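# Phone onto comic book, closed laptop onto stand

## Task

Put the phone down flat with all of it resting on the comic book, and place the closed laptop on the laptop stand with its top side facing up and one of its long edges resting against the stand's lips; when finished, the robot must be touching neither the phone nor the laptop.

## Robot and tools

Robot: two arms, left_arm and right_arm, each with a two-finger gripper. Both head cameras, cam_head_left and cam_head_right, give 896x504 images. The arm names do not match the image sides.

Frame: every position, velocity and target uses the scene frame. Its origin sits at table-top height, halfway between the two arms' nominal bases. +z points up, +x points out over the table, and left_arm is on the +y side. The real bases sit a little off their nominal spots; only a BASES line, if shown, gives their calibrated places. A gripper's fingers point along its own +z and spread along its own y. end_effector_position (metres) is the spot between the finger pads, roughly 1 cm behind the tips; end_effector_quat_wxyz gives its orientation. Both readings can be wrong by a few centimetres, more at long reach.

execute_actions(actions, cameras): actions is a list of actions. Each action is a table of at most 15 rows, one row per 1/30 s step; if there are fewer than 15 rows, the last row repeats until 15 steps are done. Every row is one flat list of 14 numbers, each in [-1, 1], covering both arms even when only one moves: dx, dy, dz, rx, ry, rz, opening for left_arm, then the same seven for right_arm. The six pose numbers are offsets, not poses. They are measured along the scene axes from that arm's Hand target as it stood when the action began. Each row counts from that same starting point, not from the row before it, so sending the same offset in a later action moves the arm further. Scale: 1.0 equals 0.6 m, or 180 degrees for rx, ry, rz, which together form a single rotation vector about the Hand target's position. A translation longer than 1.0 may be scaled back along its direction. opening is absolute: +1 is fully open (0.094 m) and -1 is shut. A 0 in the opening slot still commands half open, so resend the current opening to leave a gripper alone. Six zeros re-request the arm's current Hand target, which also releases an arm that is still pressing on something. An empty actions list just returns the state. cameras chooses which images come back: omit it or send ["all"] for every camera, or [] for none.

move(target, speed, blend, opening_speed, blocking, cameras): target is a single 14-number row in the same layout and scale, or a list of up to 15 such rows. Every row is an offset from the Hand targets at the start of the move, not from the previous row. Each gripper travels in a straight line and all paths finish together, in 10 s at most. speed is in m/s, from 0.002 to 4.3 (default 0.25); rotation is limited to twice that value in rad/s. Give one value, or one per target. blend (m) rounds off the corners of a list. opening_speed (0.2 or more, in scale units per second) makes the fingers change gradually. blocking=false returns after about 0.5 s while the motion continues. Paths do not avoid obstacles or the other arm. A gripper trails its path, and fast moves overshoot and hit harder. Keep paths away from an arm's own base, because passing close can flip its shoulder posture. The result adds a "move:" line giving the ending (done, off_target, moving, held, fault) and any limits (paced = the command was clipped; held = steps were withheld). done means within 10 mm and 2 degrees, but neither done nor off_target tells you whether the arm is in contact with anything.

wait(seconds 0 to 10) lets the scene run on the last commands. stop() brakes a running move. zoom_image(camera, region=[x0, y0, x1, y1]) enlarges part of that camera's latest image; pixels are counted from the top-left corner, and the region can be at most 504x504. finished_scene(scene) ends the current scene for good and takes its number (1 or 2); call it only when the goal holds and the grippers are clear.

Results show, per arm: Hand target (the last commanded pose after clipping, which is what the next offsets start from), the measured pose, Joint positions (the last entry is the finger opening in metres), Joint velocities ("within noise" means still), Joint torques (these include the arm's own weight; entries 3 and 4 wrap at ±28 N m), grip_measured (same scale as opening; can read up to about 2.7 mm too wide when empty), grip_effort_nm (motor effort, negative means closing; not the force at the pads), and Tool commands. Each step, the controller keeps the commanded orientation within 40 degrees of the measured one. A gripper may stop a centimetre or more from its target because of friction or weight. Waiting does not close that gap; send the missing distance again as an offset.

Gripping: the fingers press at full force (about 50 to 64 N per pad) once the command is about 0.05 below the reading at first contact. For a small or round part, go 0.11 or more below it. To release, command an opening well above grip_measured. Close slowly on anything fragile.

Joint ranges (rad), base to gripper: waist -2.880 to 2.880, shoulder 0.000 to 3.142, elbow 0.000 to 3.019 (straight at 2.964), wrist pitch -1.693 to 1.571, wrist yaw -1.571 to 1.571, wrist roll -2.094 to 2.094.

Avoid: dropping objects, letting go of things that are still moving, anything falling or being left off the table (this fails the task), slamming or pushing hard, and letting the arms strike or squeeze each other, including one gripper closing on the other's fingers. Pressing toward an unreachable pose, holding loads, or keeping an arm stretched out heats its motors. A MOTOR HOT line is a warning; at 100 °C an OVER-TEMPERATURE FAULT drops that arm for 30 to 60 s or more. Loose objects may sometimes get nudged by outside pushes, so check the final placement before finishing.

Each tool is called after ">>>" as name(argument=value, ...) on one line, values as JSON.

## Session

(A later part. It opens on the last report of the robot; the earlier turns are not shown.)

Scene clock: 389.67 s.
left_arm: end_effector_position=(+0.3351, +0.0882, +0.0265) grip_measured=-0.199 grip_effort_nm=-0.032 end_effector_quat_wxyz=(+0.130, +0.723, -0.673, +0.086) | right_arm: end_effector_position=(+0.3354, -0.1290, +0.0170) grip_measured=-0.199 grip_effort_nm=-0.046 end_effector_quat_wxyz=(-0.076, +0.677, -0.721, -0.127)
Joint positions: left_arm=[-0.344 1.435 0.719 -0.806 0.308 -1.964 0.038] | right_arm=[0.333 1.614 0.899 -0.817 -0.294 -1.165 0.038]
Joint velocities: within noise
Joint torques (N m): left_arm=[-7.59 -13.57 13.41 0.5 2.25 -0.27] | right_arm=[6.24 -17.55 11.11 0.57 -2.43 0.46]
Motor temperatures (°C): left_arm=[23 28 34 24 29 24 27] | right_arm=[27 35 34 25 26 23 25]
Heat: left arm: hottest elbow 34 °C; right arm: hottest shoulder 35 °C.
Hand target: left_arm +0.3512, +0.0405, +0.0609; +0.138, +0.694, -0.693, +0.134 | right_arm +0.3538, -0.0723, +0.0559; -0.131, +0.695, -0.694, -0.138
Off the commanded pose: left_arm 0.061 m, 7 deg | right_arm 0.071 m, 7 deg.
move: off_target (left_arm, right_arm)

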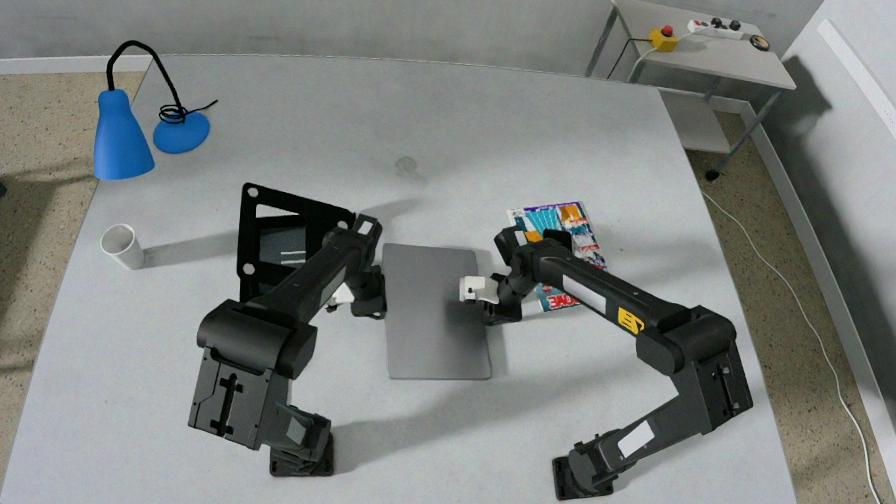

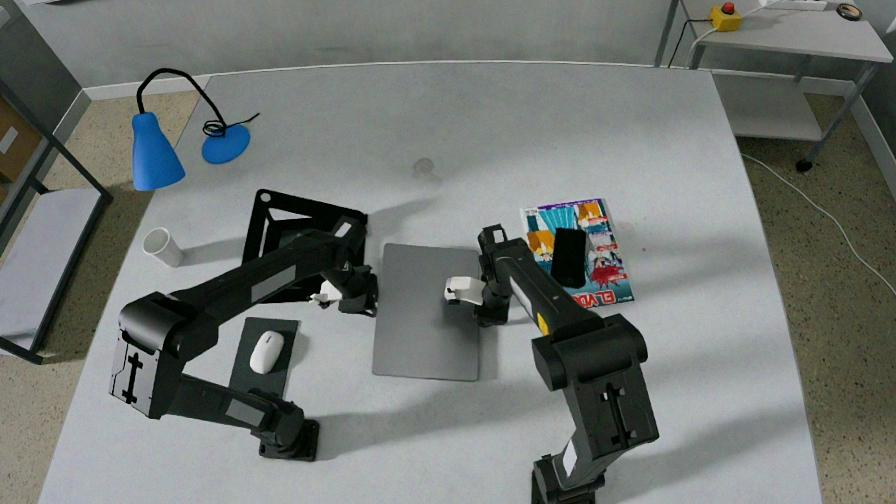

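>>> move(target=[0,-0.03,0.06,0,0,0,-0.2,0,0.03,0.06,0,0,0,-0.2], speed=0.05)

>>> zoom_image(camera="cam_head_left", region=[330, 220, 520, 390])

>>> zoom_image(camera="cam_head_right", region=[330, 220, 520, 390])

Scene clock: 394.73 s.
left_arm: end_effector_position=(+0.3325, +0.0346, +0.0771) grip_measured=-0.199 grip_effort_nm=-0.032 end_effector_quat_wxyz=(+0.147, +0.698, -0.691, +0.113) | right_arm: end_effector_position=(+0.3373, -0.0613, +0.0791) grip_measured=-0.199 grip_effort_nm=-0.042 end_effector_quat_wxyz=(-0.118, +0.697, -0.693, -0.143)
Joint positions: left_arm=[-0.468 1.364 0.799 -0.885 0.353 -2.042 0.038] | right_arm=[0.458 1.544 0.998 -0.886 -0.348 -1.089 0.038]
Joint velocities: within noise
Joint torques (N m): left_arm=[-2.14 -10.81 13.82 0.24 0.03 -0.02] | right_arm=[0.38 -14.1 10.48 0.03 -0.17 0.18]
Motor temperatures (°C): left_arm=[23 28 34 24 30 24 27] | right_arm=[27 35 35 25 28 23 25]
Heat: left arm: hottest elbow 34 °C; right arm: hottest shoulder 35 °C.
Hand target: left_arm +0.3512, +0.0225, +0.0968; +0.138, +0.694, -0.693, +0.134 | right_arm +0.3539, -0.0544, +0.0920; -0.131, +0.695, -0.694, -0.138
Off the commanded pose: left_arm 0.030 m, 3 deg | right_arm 0.022 m, 2 deg.
move: off_target (left_arm, right_arm)

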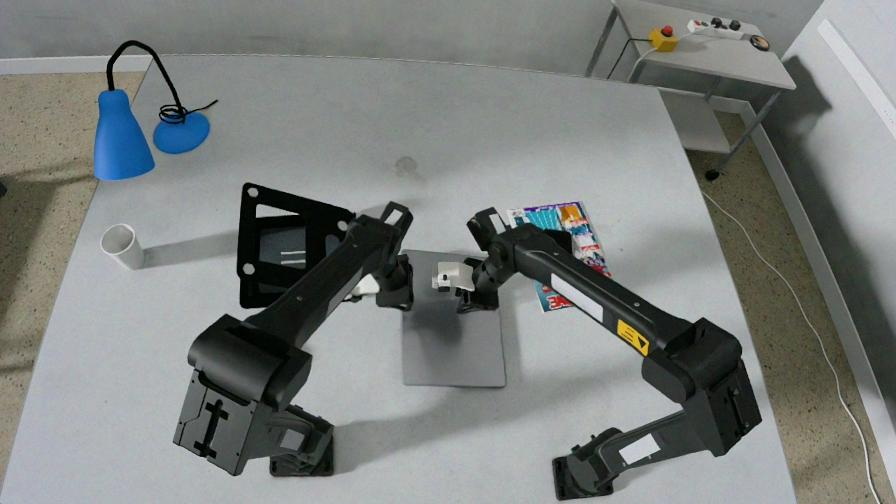

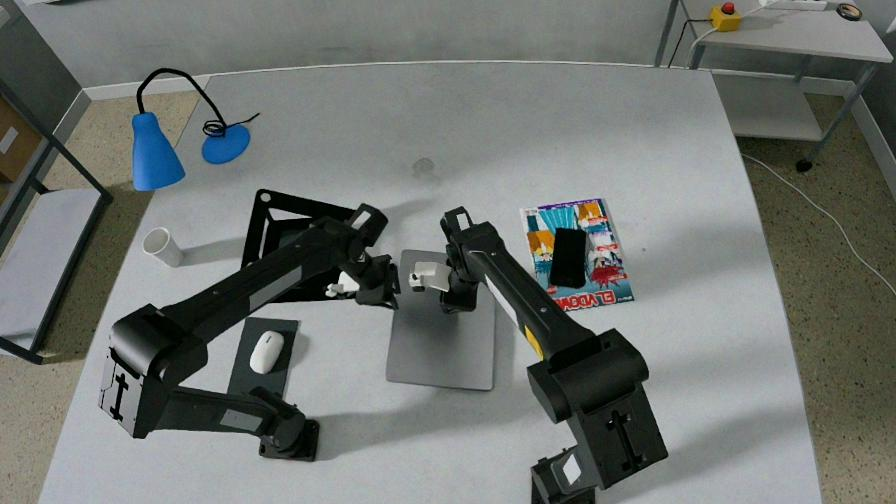

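Scaled by 2.653.

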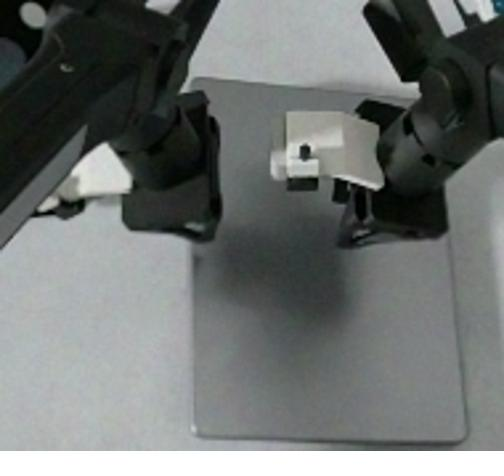

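Scaled by 2.653.

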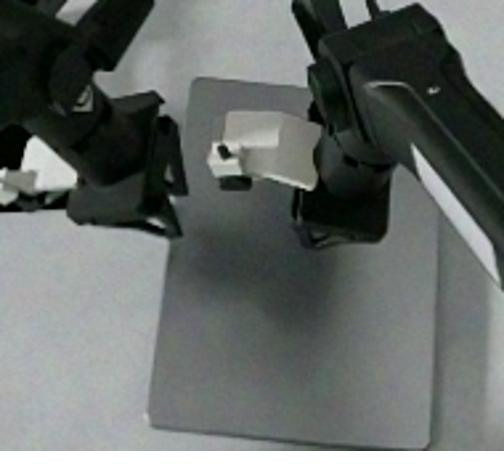

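>>> move(target=[[-0.043,0.12,0.0,0,0,0,-0.2,-0.048,-0.27,0,0,0,0,-0.2],[-0.043,0.12,-0.18,0,0,0,-0.2,-0.048,-0.27,-0.175,0,0,0,-0.2]], speed=[0.2,0.07])

>>> zoom_image(camera="cam_head_left", region=[340, 240, 540, 400])

>>> zoom_image(camera="cam_head_right", region=[340, 240, 540, 400])

Scene clock: 413.70 s.
left_arm: end_effector_position=(+0.3262, +0.0891, +0.0104) grip_measured=-0.199 grip_effort_nm=-0.027 end_effector_quat_wxyz=(+0.140, +0.693, -0.693, +0.143) | right_arm: end_effector_position=(+0.3320, -0.2123, +0.0123) grip_measured=-0.199 grip_effort_nm=-0.046 end_effector_quat_wxyz=(-0.146, +0.697, -0.690, -0.129)
Joint positions: left_arm=[-0.312 1.417 0.621 -0.651 0.385 -1.878 0.038] | right_arm=[0.084 1.545 0.775 -0.741 -0.387 -1.48 0.038]
Joint velocities: within noise
Joint torques (N m): left_arm=[-0.44 -5.89 6.11 2.24 -0.27 0.11] | right_arm=[-0.03 -8.41 4.45 1.37 -0.1 0.1]
Motor temperatures (°C): left_arm=[23 28 34 24 28 24 27] | right_arm=[27 35 37 25 25 23 25]
Heat: left arm: hottest elbow 34 °C; right arm: hottest elbow 37 °C.
Hand target: left_arm +0.3254, +0.0944, -0.0112; +0.138, +0.694, -0.693, +0.134 | right_arm +0.3249, -0.2165, -0.0132; -0.131, +0.695, -0.694, -0.138
Off the commanded pose: left_arm 0.022 m, 1 deg | right_arm 0.027 m, 2 deg.
move: off_target (left_arm, right_arm)

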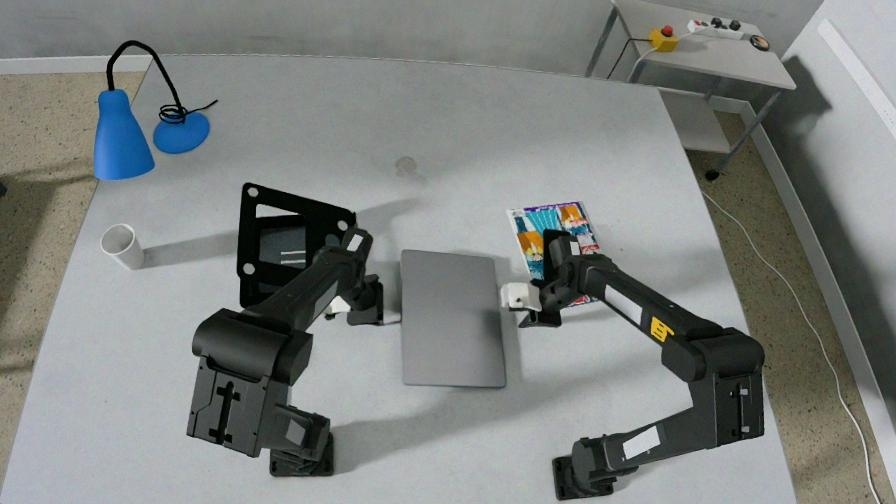

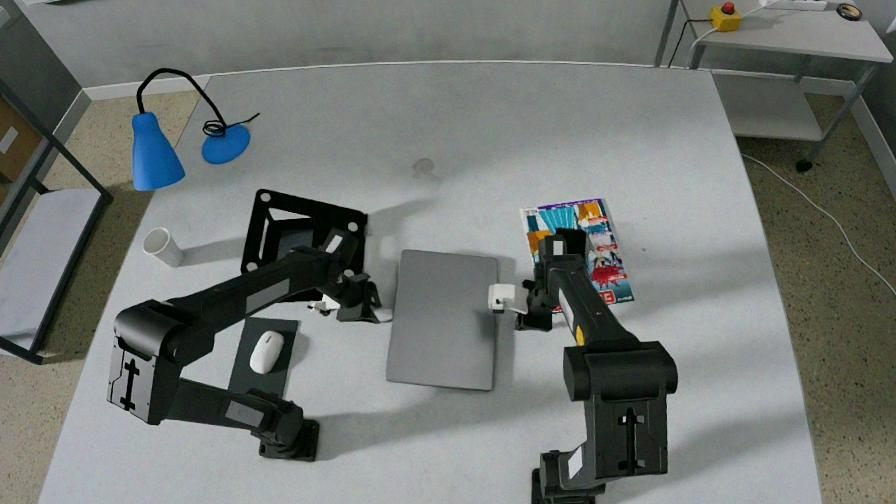

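Scaled by 2.520.

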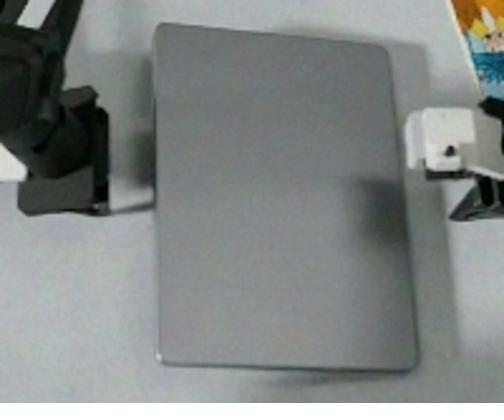

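Scaled by 2.520.

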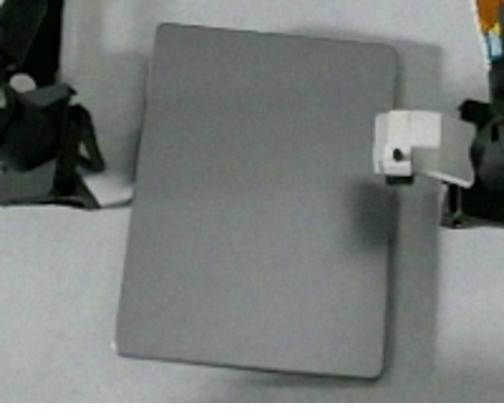

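>>> move(target=[[0.0,0,0.03,-0.055,0,0,-0.2,0,0,0.03,0.055,0,0,-0.2],[0,-0.04,0.01,-0.055,0,0,-0.2,0,0.035,0.01,0.055,0,0,-0.2],[0,-0.16,0.012,-0.055,0,0,-0.2,0.005,0.155,0.012,0.055,0,0,-0.2]], speed=[0.1,0.06,0.06])

>>> zoom_image(camera="cam_head_left", region=[340, 240, 540, 400])

>>> zoom_image(camera="cam_head_right", region=[340, 240, 540, 400])

Scene clock: 422.83 s.
left_arm: end_effector_position=(+0.3304, +0.0472, +0.0110) grip_measured=-0.199 grip_effort_nm=-0.032 end_effector_quat_wxyz=(+0.176, +0.702, -0.660, +0.199) | right_arm: end_effector_position=(+0.3391, -0.1673, +0.0132) grip_measured=-0.199 grip_effort_nm=-0.042 end_effector_quat_wxyz=(-0.193, +0.667, -0.700, -0.170)
Joint positions: left_arm=[-0.382 1.435 0.593 -0.478 0.481 -2.048 0.038] | right_arm=[0.152 1.567 0.768 -0.633 -0.504 -1.329 0.038]
Joint velocities: within noise
Joint torques (N m): left_arm=[-10.58 -4.25 10.03 2.84 0.91 -0.57] | right_arm=[7.12 -8.88 5.24 2.35 -1.51 0.54]
Motor temperatures (°C): left_arm=[23 28 34 24 28 24 27] | right_arm=[27 35 36 25 25 23 25]
Heat: left arm: hottest elbow 34 °C; right arm: hottest elbow 36 °C.
Hand target: left_arm +0.3254, -0.0015, -0.0039; +0.197, +0.680, -0.679, +0.194 | right_arm +0.3280, -0.1234, -0.0058; -0.191, +0.681, -0.679, -0.197
Off the commanded pose: left_arm 0.051 m, 4 deg | right_arm 0.049 m, 4 deg.
move: off_target (left_arm, right_arm)

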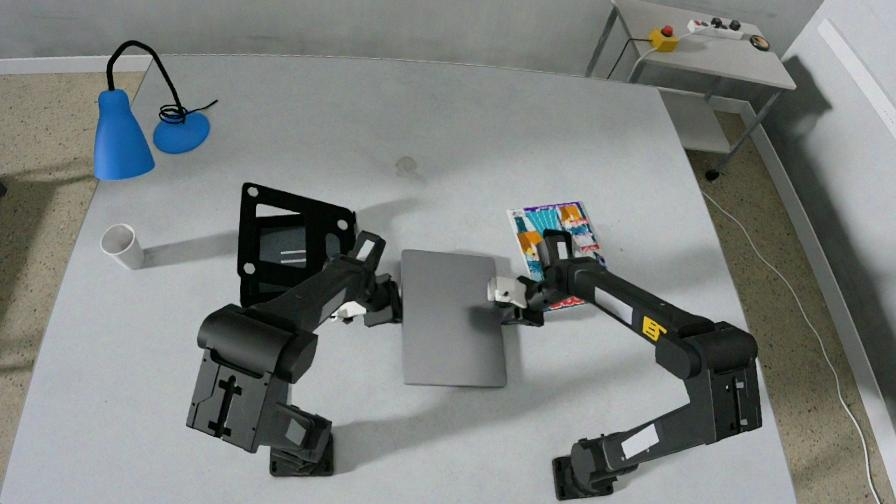

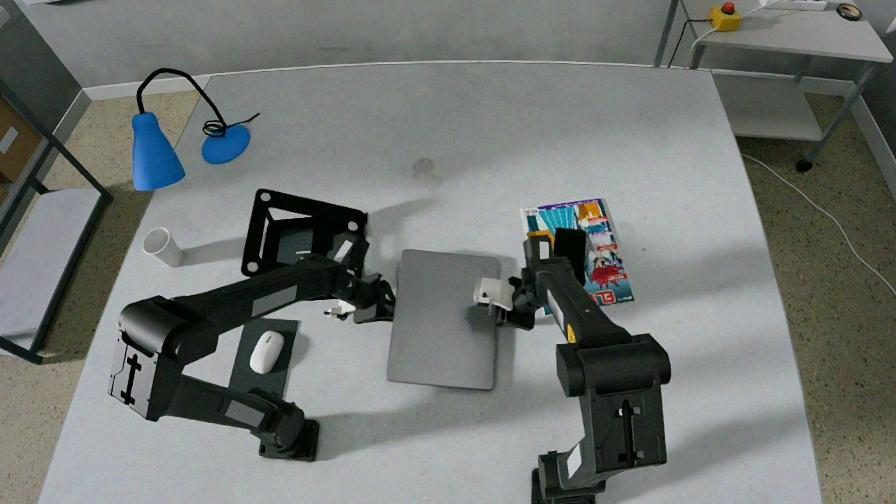

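Scaled by 2.520.

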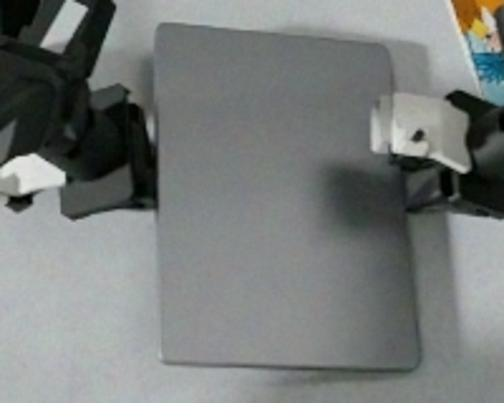

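Scaled by 2.520.

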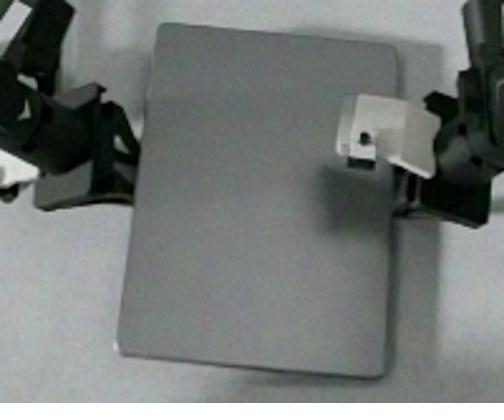

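>>> move(target=[0,-0.03,0.1,0,0,0,-0.2,0.0,0.03,0.1,0,0,0,-0.2], speed=0.05)

>>> zoom_image(camera="cam_head_left", region=[340, 240, 540, 400])

>>> zoom_image(camera="cam_head_right", region=[340, 240, 540, 400])

Scene clock: 428.40 s.
left_arm: end_effector_position=(+0.3013, +0.0457, +0.0145) grip_measured=-0.199 grip_effort_nm=-0.022 end_effector_quat_wxyz=(+0.186, +0.706, -0.669, +0.137) | right_arm: end_effector_position=(+0.3192, -0.1681, +0.0168) grip_measured=-0.200 grip_effort_nm=-0.027 end_effector_quat_wxyz=(-0.146, +0.666, -0.712, -0.168)
Joint positions: left_arm=[-0.433 1.41 0.611 -0.632 0.446 -2.062 0.038] | right_arm=[0.184 1.538 0.768 -0.727 -0.443 -1.299 0.038]
Joint velocities: within noise
Joint torques (N m): left_arm=[-8.94 -11.69 16.35 0.88 2.81 -0.47] | right_arm=[7.82 -15.79 9.72 -0.02 -3.53 0.69]
Motor temperatures (°C): left_arm=[23 28 34 24 29 24 27] | right_arm=[27 35 36 25 28 23 25]
Heat: left arm: hottest elbow 34 °C; right arm: hottest elbow 36 °C.
Hand target: left_arm +0.3255, -0.0195, +0.0561; +0.197, +0.680, -0.679, +0.194 | right_arm +0.3280, -0.1054, +0.0541; -0.191, +0.681, -0.679, -0.197
Off the commanded pose: left_arm 0.081 m, 7 deg | right_arm 0.074 m, 7 deg.
joint sent to its limit (left arm) — joint 6 (wrist roll), lower limit. The joint targets are off in position, not in orientation.
move: off_target (left_arm, right_arm)

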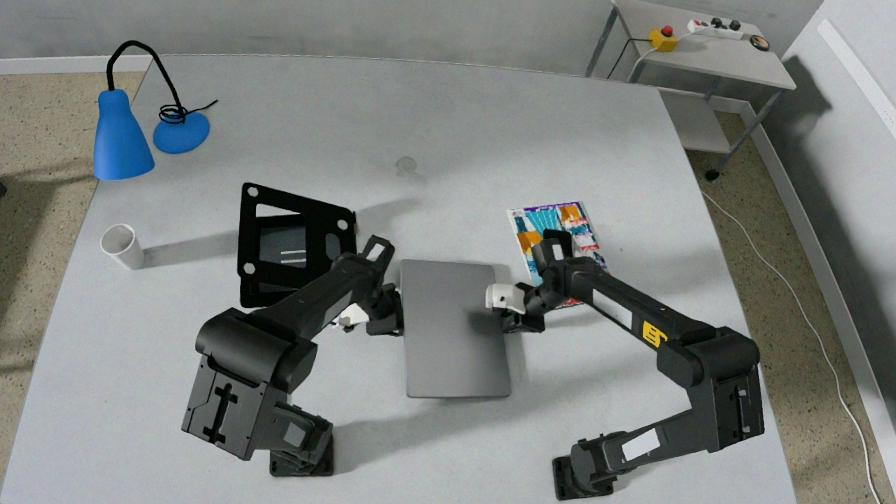

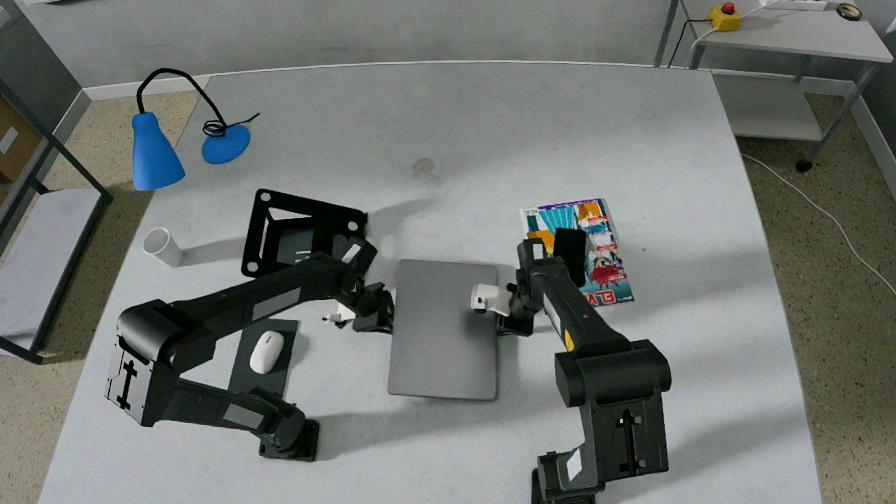

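Scaled by 2.520.

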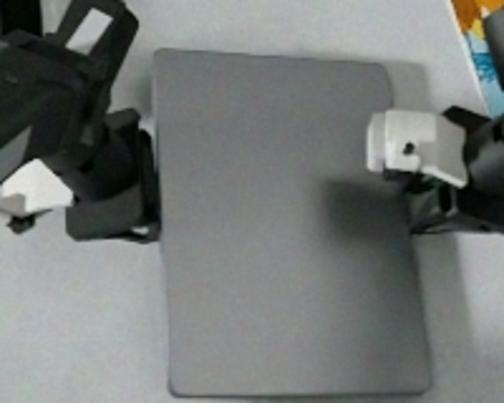

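Scaled by 2.520.

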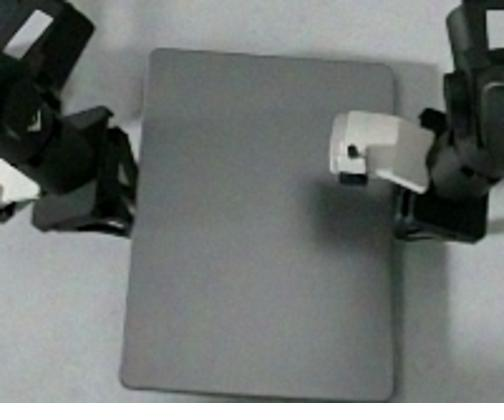

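>>> move(target=[0.02,-0.02,0.06,0,0,0,-0.2,0.01,0.02,0.06,0,0,0,-0.2], speed=0.05)

>>> zoom_image(camera="cam_head_left", region=[340, 240, 540, 400])

>>> zoom_image(camera="cam_head_right", region=[340, 240, 540, 400])

Scene clock: 435.10 s.
left_arm: end_effector_position=(+0.2813, +0.0484, +0.0280) grip_measured=-0.199 grip_effort_nm=-0.022 end_effector_quat_wxyz=(+0.204, +0.711, -0.666, +0.093) | right_arm: end_effector_position=(+0.2928, -0.1648, +0.0257) grip_measured=-0.200 grip_effort_nm=-0.022 end_effector_quat_wxyz=(-0.104, +0.663, -0.717, -0.188)
Joint positions: left_arm=[-0.448 1.38 0.635 -0.781 0.451 -2.065 0.038] | right_arm=[0.212 1.507 0.768 -0.843 -0.434 -1.278 0.038]
Joint velocities: within noise
Joint torques (N m): left_arm=[-8.53 -12.75 21.68 1.7 2.92 -0.43] | right_arm=[7.47 -17.44 13.78 0.38 -3.95 0.66]
Motor temperatures (°C): left_arm=[23 28 36 24 33 24 27] | right_arm=[27 35 37 25 36 24 25]
Heat: left arm: hottest elbow 36 °C; right arm: hottest elbow 37 °C.
Hand target: left_arm +0.3374, -0.0316, +0.0921; +0.197, +0.680, -0.679, +0.194 | right_arm +0.3341, -0.0935, +0.0901; -0.191, +0.681, -0.679, -0.197
Off the commanded pose: left_arm 0.117 m, 12 deg | right_arm 0.105 m, 11 deg.
joint sent to its limit (left arm) — joint 6 (wrist roll), lower limit. The joint targets are off in position and orientation.
move: off_target (left_arm, right_arm)

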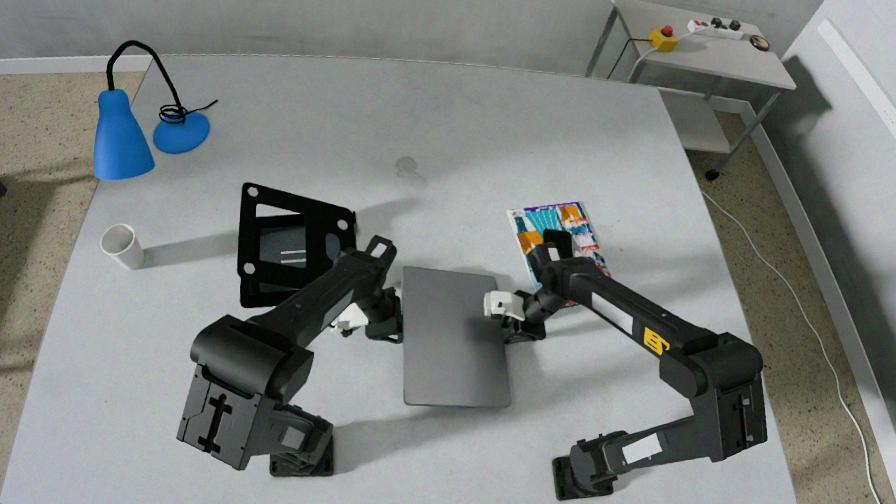

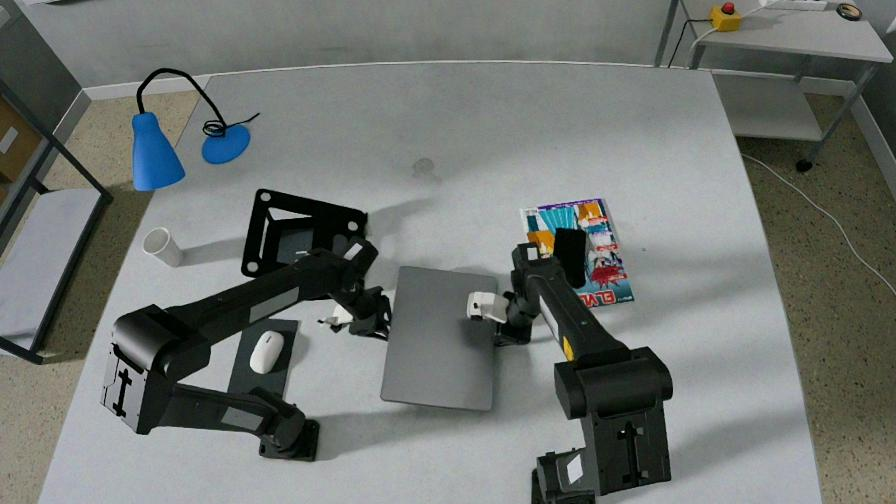

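Scaled by 2.520.

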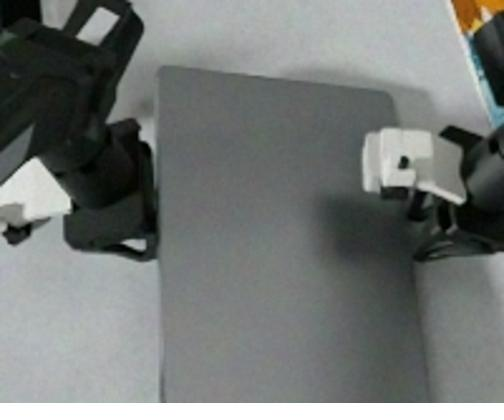

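Scaled by 2.520.

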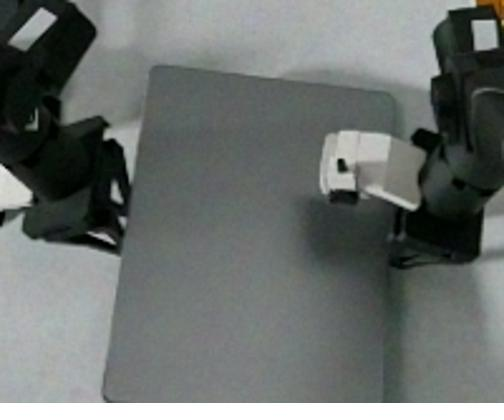

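>>> zoom_image(camera="cam_head_left", region=[390, 350, 530, 430])

>>> zoom_image(camera="cam_head_right", region=[370, 350, 510, 430])

>>> zoom_image(camera="cam_head_left", region=[380, 260, 530, 340])

Scaled by 3.600.

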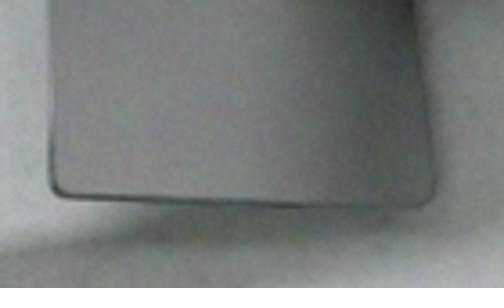

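Scaled by 3.600.

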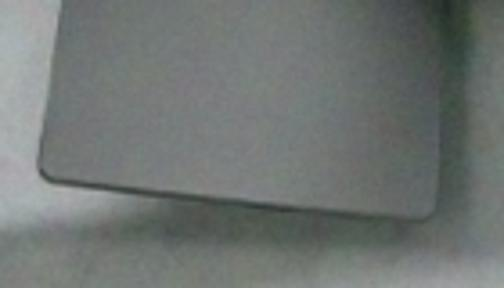

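Scaled by 3.360.

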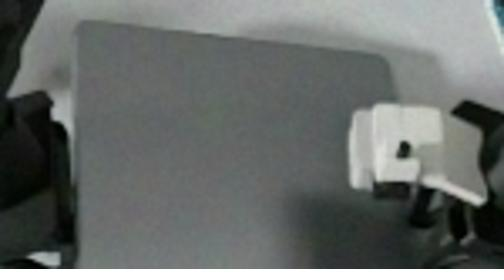

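>>> move(target=[0.03,0.0,0.1,0,0,0,-0.2,0.03,0.0,0.1,0,0,0,-0.2], speed=0.06)

>>> zoom_image(camera="cam_head_left", region=[340, 240, 540, 420])

>>> zoom_image(camera="cam_head_right", region=[340, 240, 540, 420])

Scene clock: 458.73 s.
left_arm: end_effector_position=(+0.3362, -0.0178, +0.1309) grip_measured=-0.199 grip_effort_nm=-0.027 end_effector_quat_wxyz=(+0.210, +0.671, -0.690, +0.173) | right_arm: end_effector_position=(+0.3333, -0.1002, +0.1372) grip_measured=-0.200 grip_effort_nm=-0.027 end_effector_quat_wxyz=(-0.182, +0.681, -0.680, -0.203)
Joint positions: left_arm=[-0.525 1.33 0.883 -0.896 0.506 -2.099 0.038] | right_arm=[0.31 1.407 0.979 -0.986 -0.531 -1.214 0.038]
Joint velocities: within noise
Joint torques (N m): left_arm=[-1.67 -10.05 16.14 0.53 0.12 -0.11] | right_arm=[0.62 -10.75 11.93 0.08 -0.28 0.22]
Motor temperatures (°C): left_arm=[23 27 42 24 41 24 27] | right_arm=[27 36 42 25 53 24 25]
Heat: left arm: hottest elbow 42 °C; right arm: hottest wrist yaw 53 °C.
Hand target: left_arm +0.3555, -0.0315, +0.1522; +0.197, +0.680, -0.679, +0.194 | right_arm +0.3520, -0.0934, +0.1500; -0.191, +0.681, -0.679, -0.197
Off the commanded pose: left_arm 0.032 m, 3 deg | right_arm 0.024 m, 1 deg.
joint sent to its limit (left arm) — joint 6 (wrist roll), lower limit. The joint targets still meet the commanded pose.
move: off_target (left_arm, right_arm)

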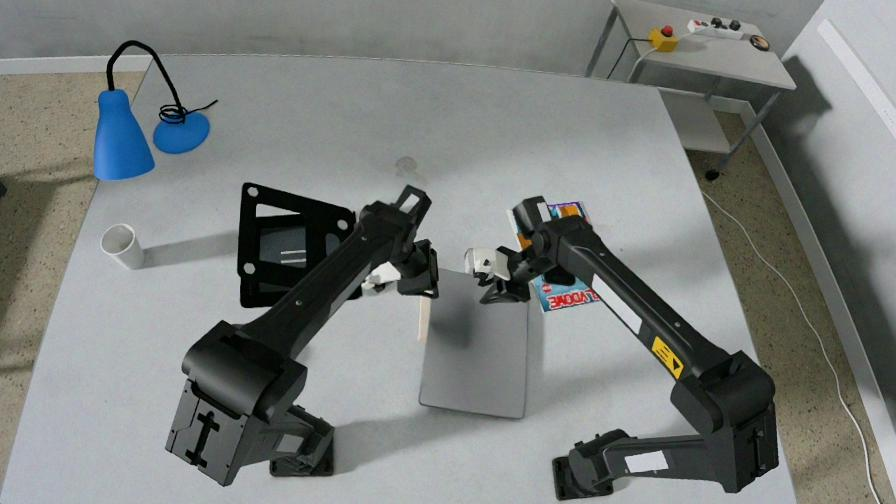

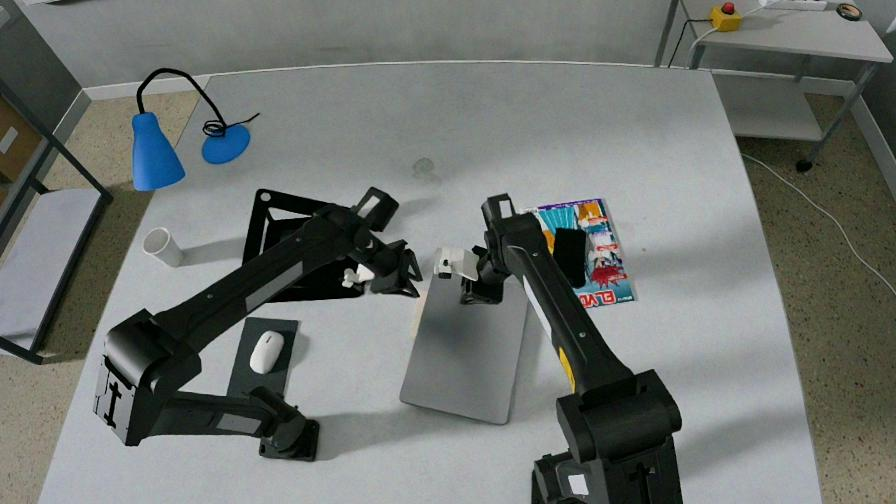

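Scaled by 2.520.

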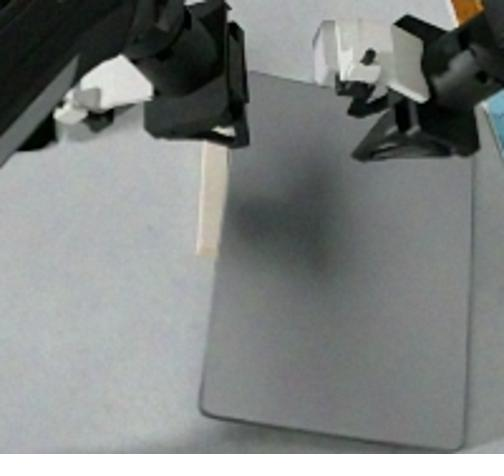

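Scaled by 2.520.

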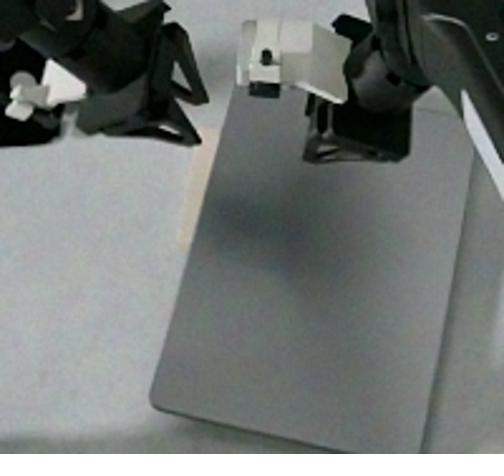

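>>> move(target=[-0.02,0.35,0.1,0,0,0,-0.2,-0.02,-0.35,0.1,0,0,0,-0.2])

>>> zoom_image(camera="cam_head_left", region=[380, 240, 560, 440])

>>> zoom_image(camera="cam_head_right", region=[370, 240, 550, 440])

>>> zoom_image(camera="cam_head_left", region=[400, 280, 480, 360])

Scene clock: 465.53 s.
left_arm: end_effector_position=(+0.3224, +0.1729, +0.1891) grip_measured=-0.199 grip_effort_nm=-0.027 end_effector_quat_wxyz=(+0.217, +0.683, -0.676, +0.174) | right_arm: end_effector_position=(+0.3215, -0.2965, +0.1964) grip_measured=-0.200 grip_effort_nm=-0.027 end_effector_quat_wxyz=(-0.181, +0.678, -0.681, -0.210)
Joint positions: left_arm=[0.044 1.182 0.921 -1.42 0.553 -1.476 0.038] | right_arm=[-0.22 1.362 1.096 -1.48 -0.536 -1.83 0.038]
Joint velocities: within noise
Joint torques (N m): left_arm=[-0.67 -8.18 16.09 -0.44 0.43 0.07] | right_arm=[-0.21 -10.11 11.99 -0.57 -0.41 0.11]
Motor temperatures (°C): left_arm=[23 27 42 24 38 24 27] | right_arm=[27 36 43 25 45 24 25]
Heat: left arm: hottest elbow 42 °C; right arm: hottest wrist yaw 45 °C.
Hand target: left_arm +0.3434, +0.1785, +0.2121; +0.197, +0.680, -0.679, +0.194 | right_arm +0.3400, -0.3034, +0.2101; -0.191, +0.681, -0.679, -0.197
Off the commanded pose: left_arm 0.032 m, 3 deg | right_arm 0.024 m, 2 deg.
move: off_target (left_arm, right_arm)

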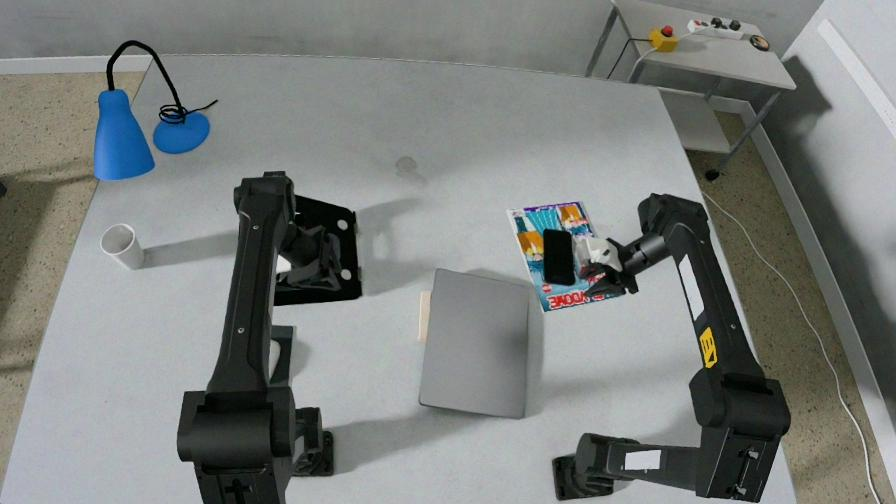

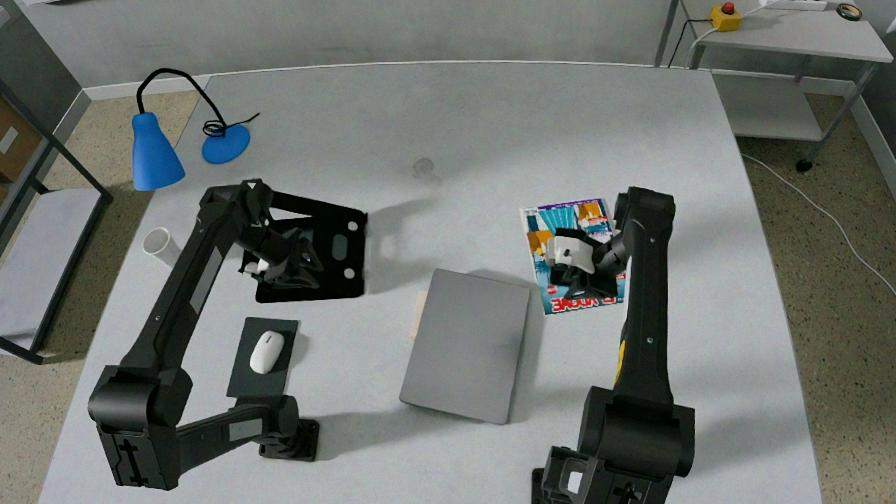

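Scaled by 2.520.

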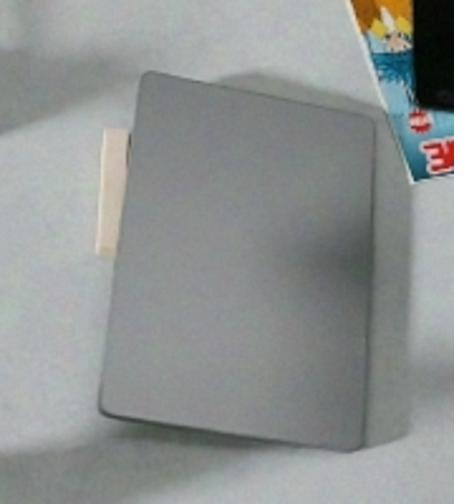

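Scaled by 2.520.

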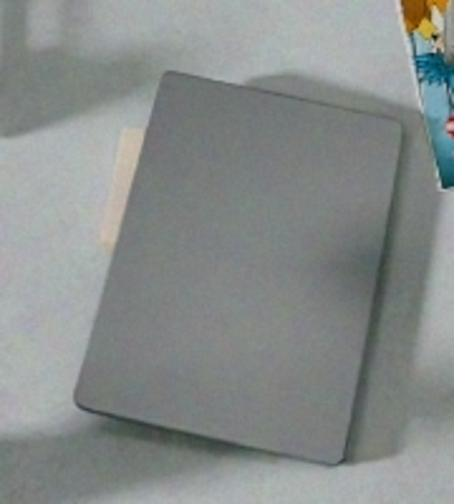

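Scaled by 6.300.

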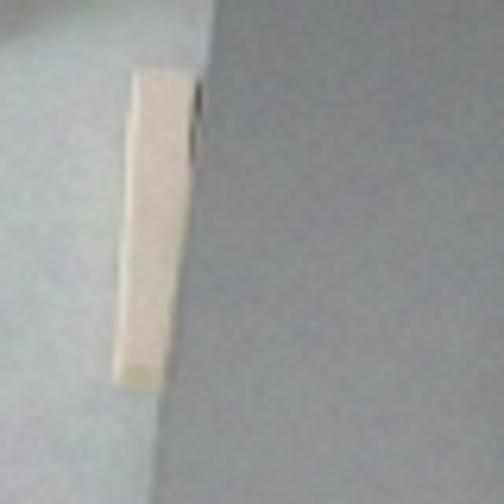

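>>> move(target=[0.126,-0.197,-0.187,-0.172,-0.374,-0.372,0.2,0,-0.05,0.05,0,0,0,-0.2])

>>> zoom_image(camera="cam_head_left", region=[340, 220, 560, 400])

>>> zoom_image(camera="cam_head_right", region=[340, 220, 560, 400])

Scene clock: 517.60 s.
left_arm: end_effector_position=(+0.4013, +0.0672, +0.0904) grip_measured=+0.198 grip_effort_nm=0.129 end_effector_quat_wxyz=(-0.048, +0.040, +0.843, -0.534) | right_arm: end_effector_position=(+0.3233, -0.3236, +0.2272) grip_measured=-0.200 grip_effort_nm=-0.032 end_effector_quat_wxyz=(-0.184, +0.679, -0.679, -0.211)
Joint positions: left_arm=[-0.082 1.676 0.914 -0.986 1.124 0.153 0.056] | right_arm=[-0.292 1.374 1.188 -1.602 -0.527 -1.916 0.038]
Joint velocities: within noise
Joint torques (N m): left_arm=[-3.25 -12.98 12.52 -0.28 0.66 0.22] | right_arm=[-0.38 -10.29 12.11 -0.65 -0.26 0.08]
Motor temperatures (°C): left_arm=[23 27 44 24 31 24 27] | right_arm=[27 34 44 25 33 23 25]
Heat: left arm: hottest elbow 44 °C; right arm: hottest elbow 44 °C.
Hand target: left_arm +0.4190, +0.0602, +0.0999; -0.037, +0.058, +0.842, -0.535 | right_arm +0.3400, -0.3334, +0.2401; -0.191, +0.681, -0.679, -0.197
Off the commanded pose: left_arm 0.021 m, 2 deg | right_arm 0.023 m, 2 deg.
move: off_target (left_arm, right_arm)

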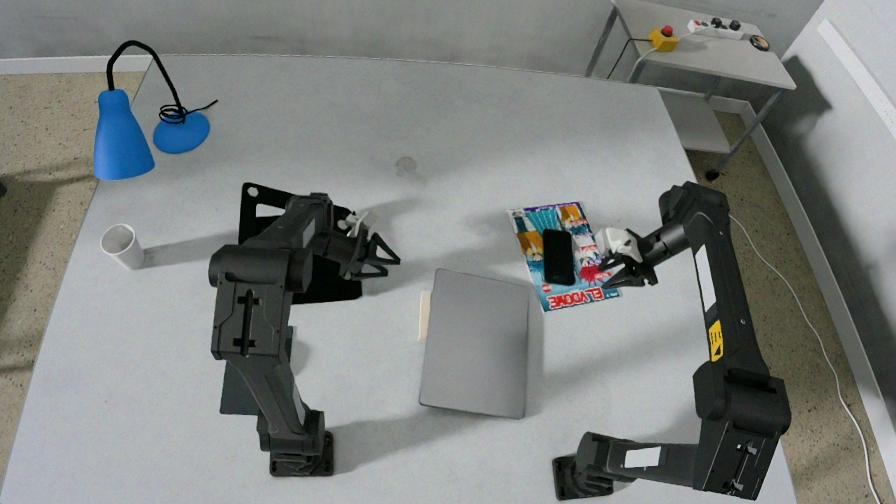

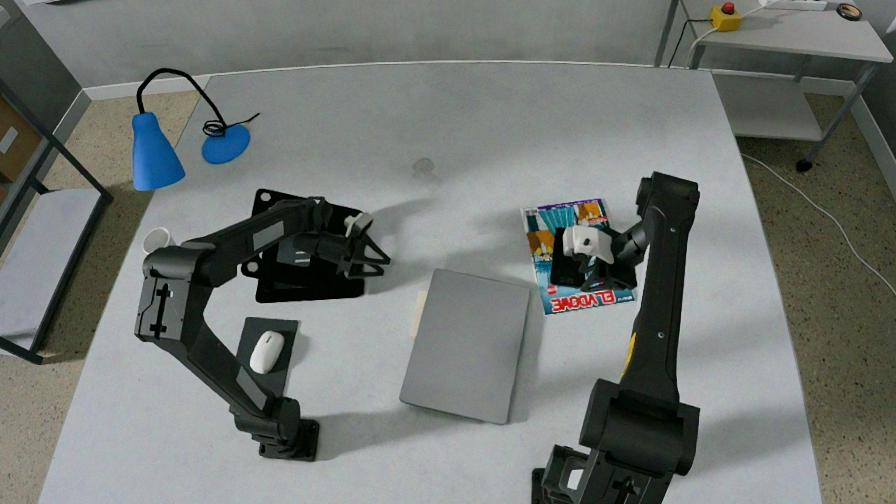

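Scaled by 2.291.

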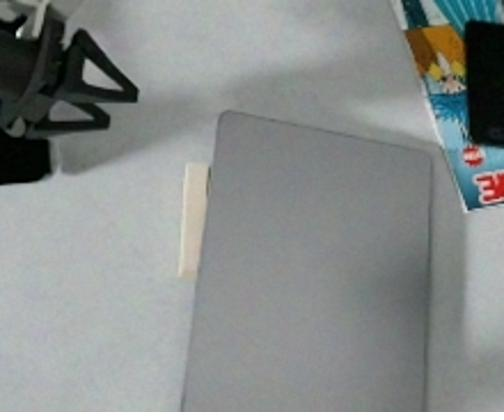

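Scaled by 2.291.

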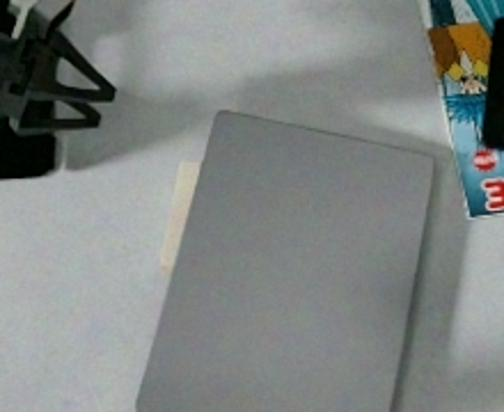

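>>> move(target=[[0,0,-0.075,0,0,0,0.2,0,0,0,0,0,0,-0.2],[0,-0.1,-0.075,0,0,0,0.2,0,0,0,0,0,0,-0.2]], speed=0.12)

>>> zoom_image(camera="cam_head_left", region=[360, 230, 480, 350])

>>> zoom_image(camera="cam_head_right", region=[360, 230, 480, 350])

Scene clock: 525.83 s.
left_arm: end_effector_position=(+0.4220, +0.0039, +0.0505) grip_measured=+0.198 grip_effort_nm=0.125 end_effector_quat_wxyz=(-0.042, +0.052, +0.842, -0.535) | right_arm: end_effector_position=(+0.3233, -0.3236, +0.2272) grip_measured=-0.200 grip_effort_nm=-0.032 end_effector_quat_wxyz=(-0.184, +0.679, -0.679, -0.211)
Joint positions: left_arm=[-0.23 1.773 0.907 -0.572 1.13 -0.162 0.056] | right_arm=[-0.292 1.374 1.188 -1.602 -0.527 -1.916 0.038]
Joint velocities: within noise
Joint torques (N m): left_arm=[-2.55 -16.38 6.37 1.09 0.41 0.08] | right_arm=[-0.32 -10.34 12.11 -0.65 -0.27 0.08]
Motor temperatures (°C): left_arm=[23 27 43 24 31 24 27] | right_arm=[27 34 46 25 32 23 25]
Heat: left arm: hottest elbow 43 °C; right arm: hottest elbow 46 °C.
Hand target: left_arm +0.4191, +0.0003, +0.0549; -0.037, +0.058, +0.842, -0.535 | right_arm +0.3400, -0.3334, +0.2401; -0.191, +0.681, -0.679, -0.197
Off the commanded pose: left_arm 0.007 m, 1 deg | right_arm 0.023 m, 2 deg.
move: off_target (right_arm)

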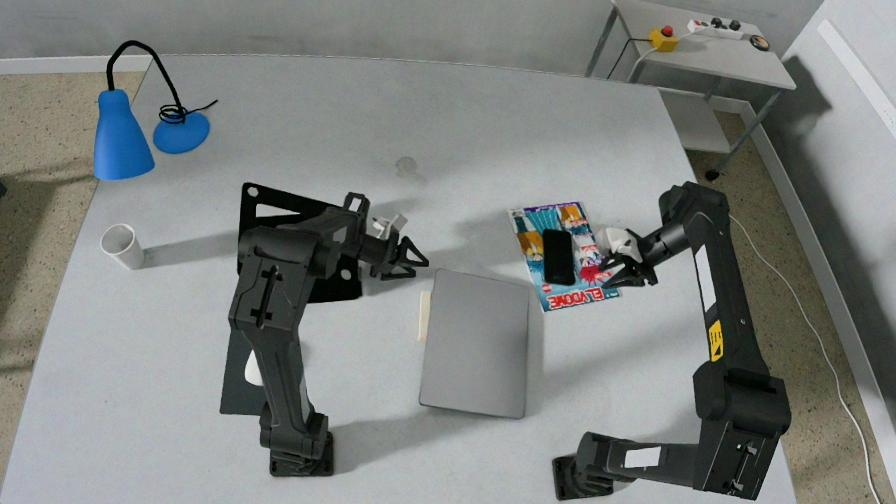

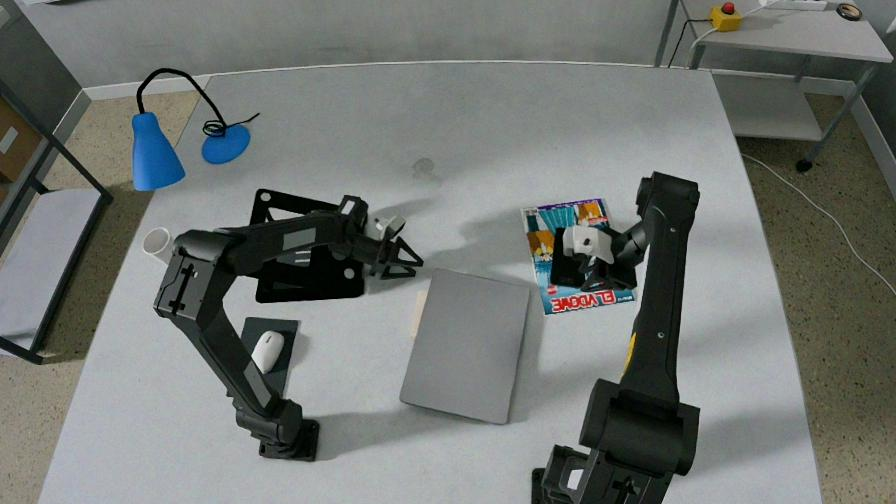

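Scaled by 4.200.

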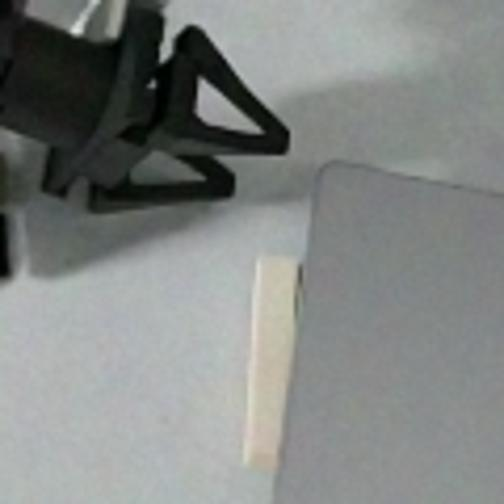

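Scaled by 4.200.

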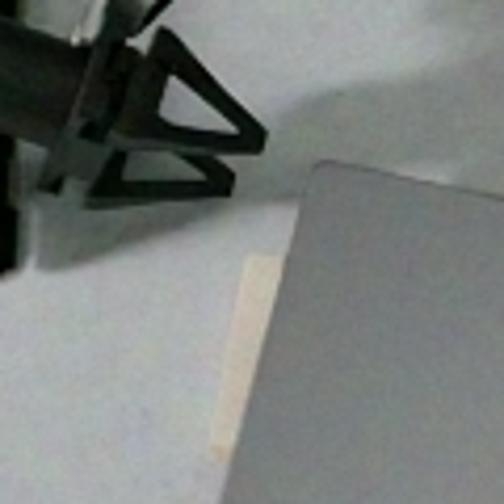

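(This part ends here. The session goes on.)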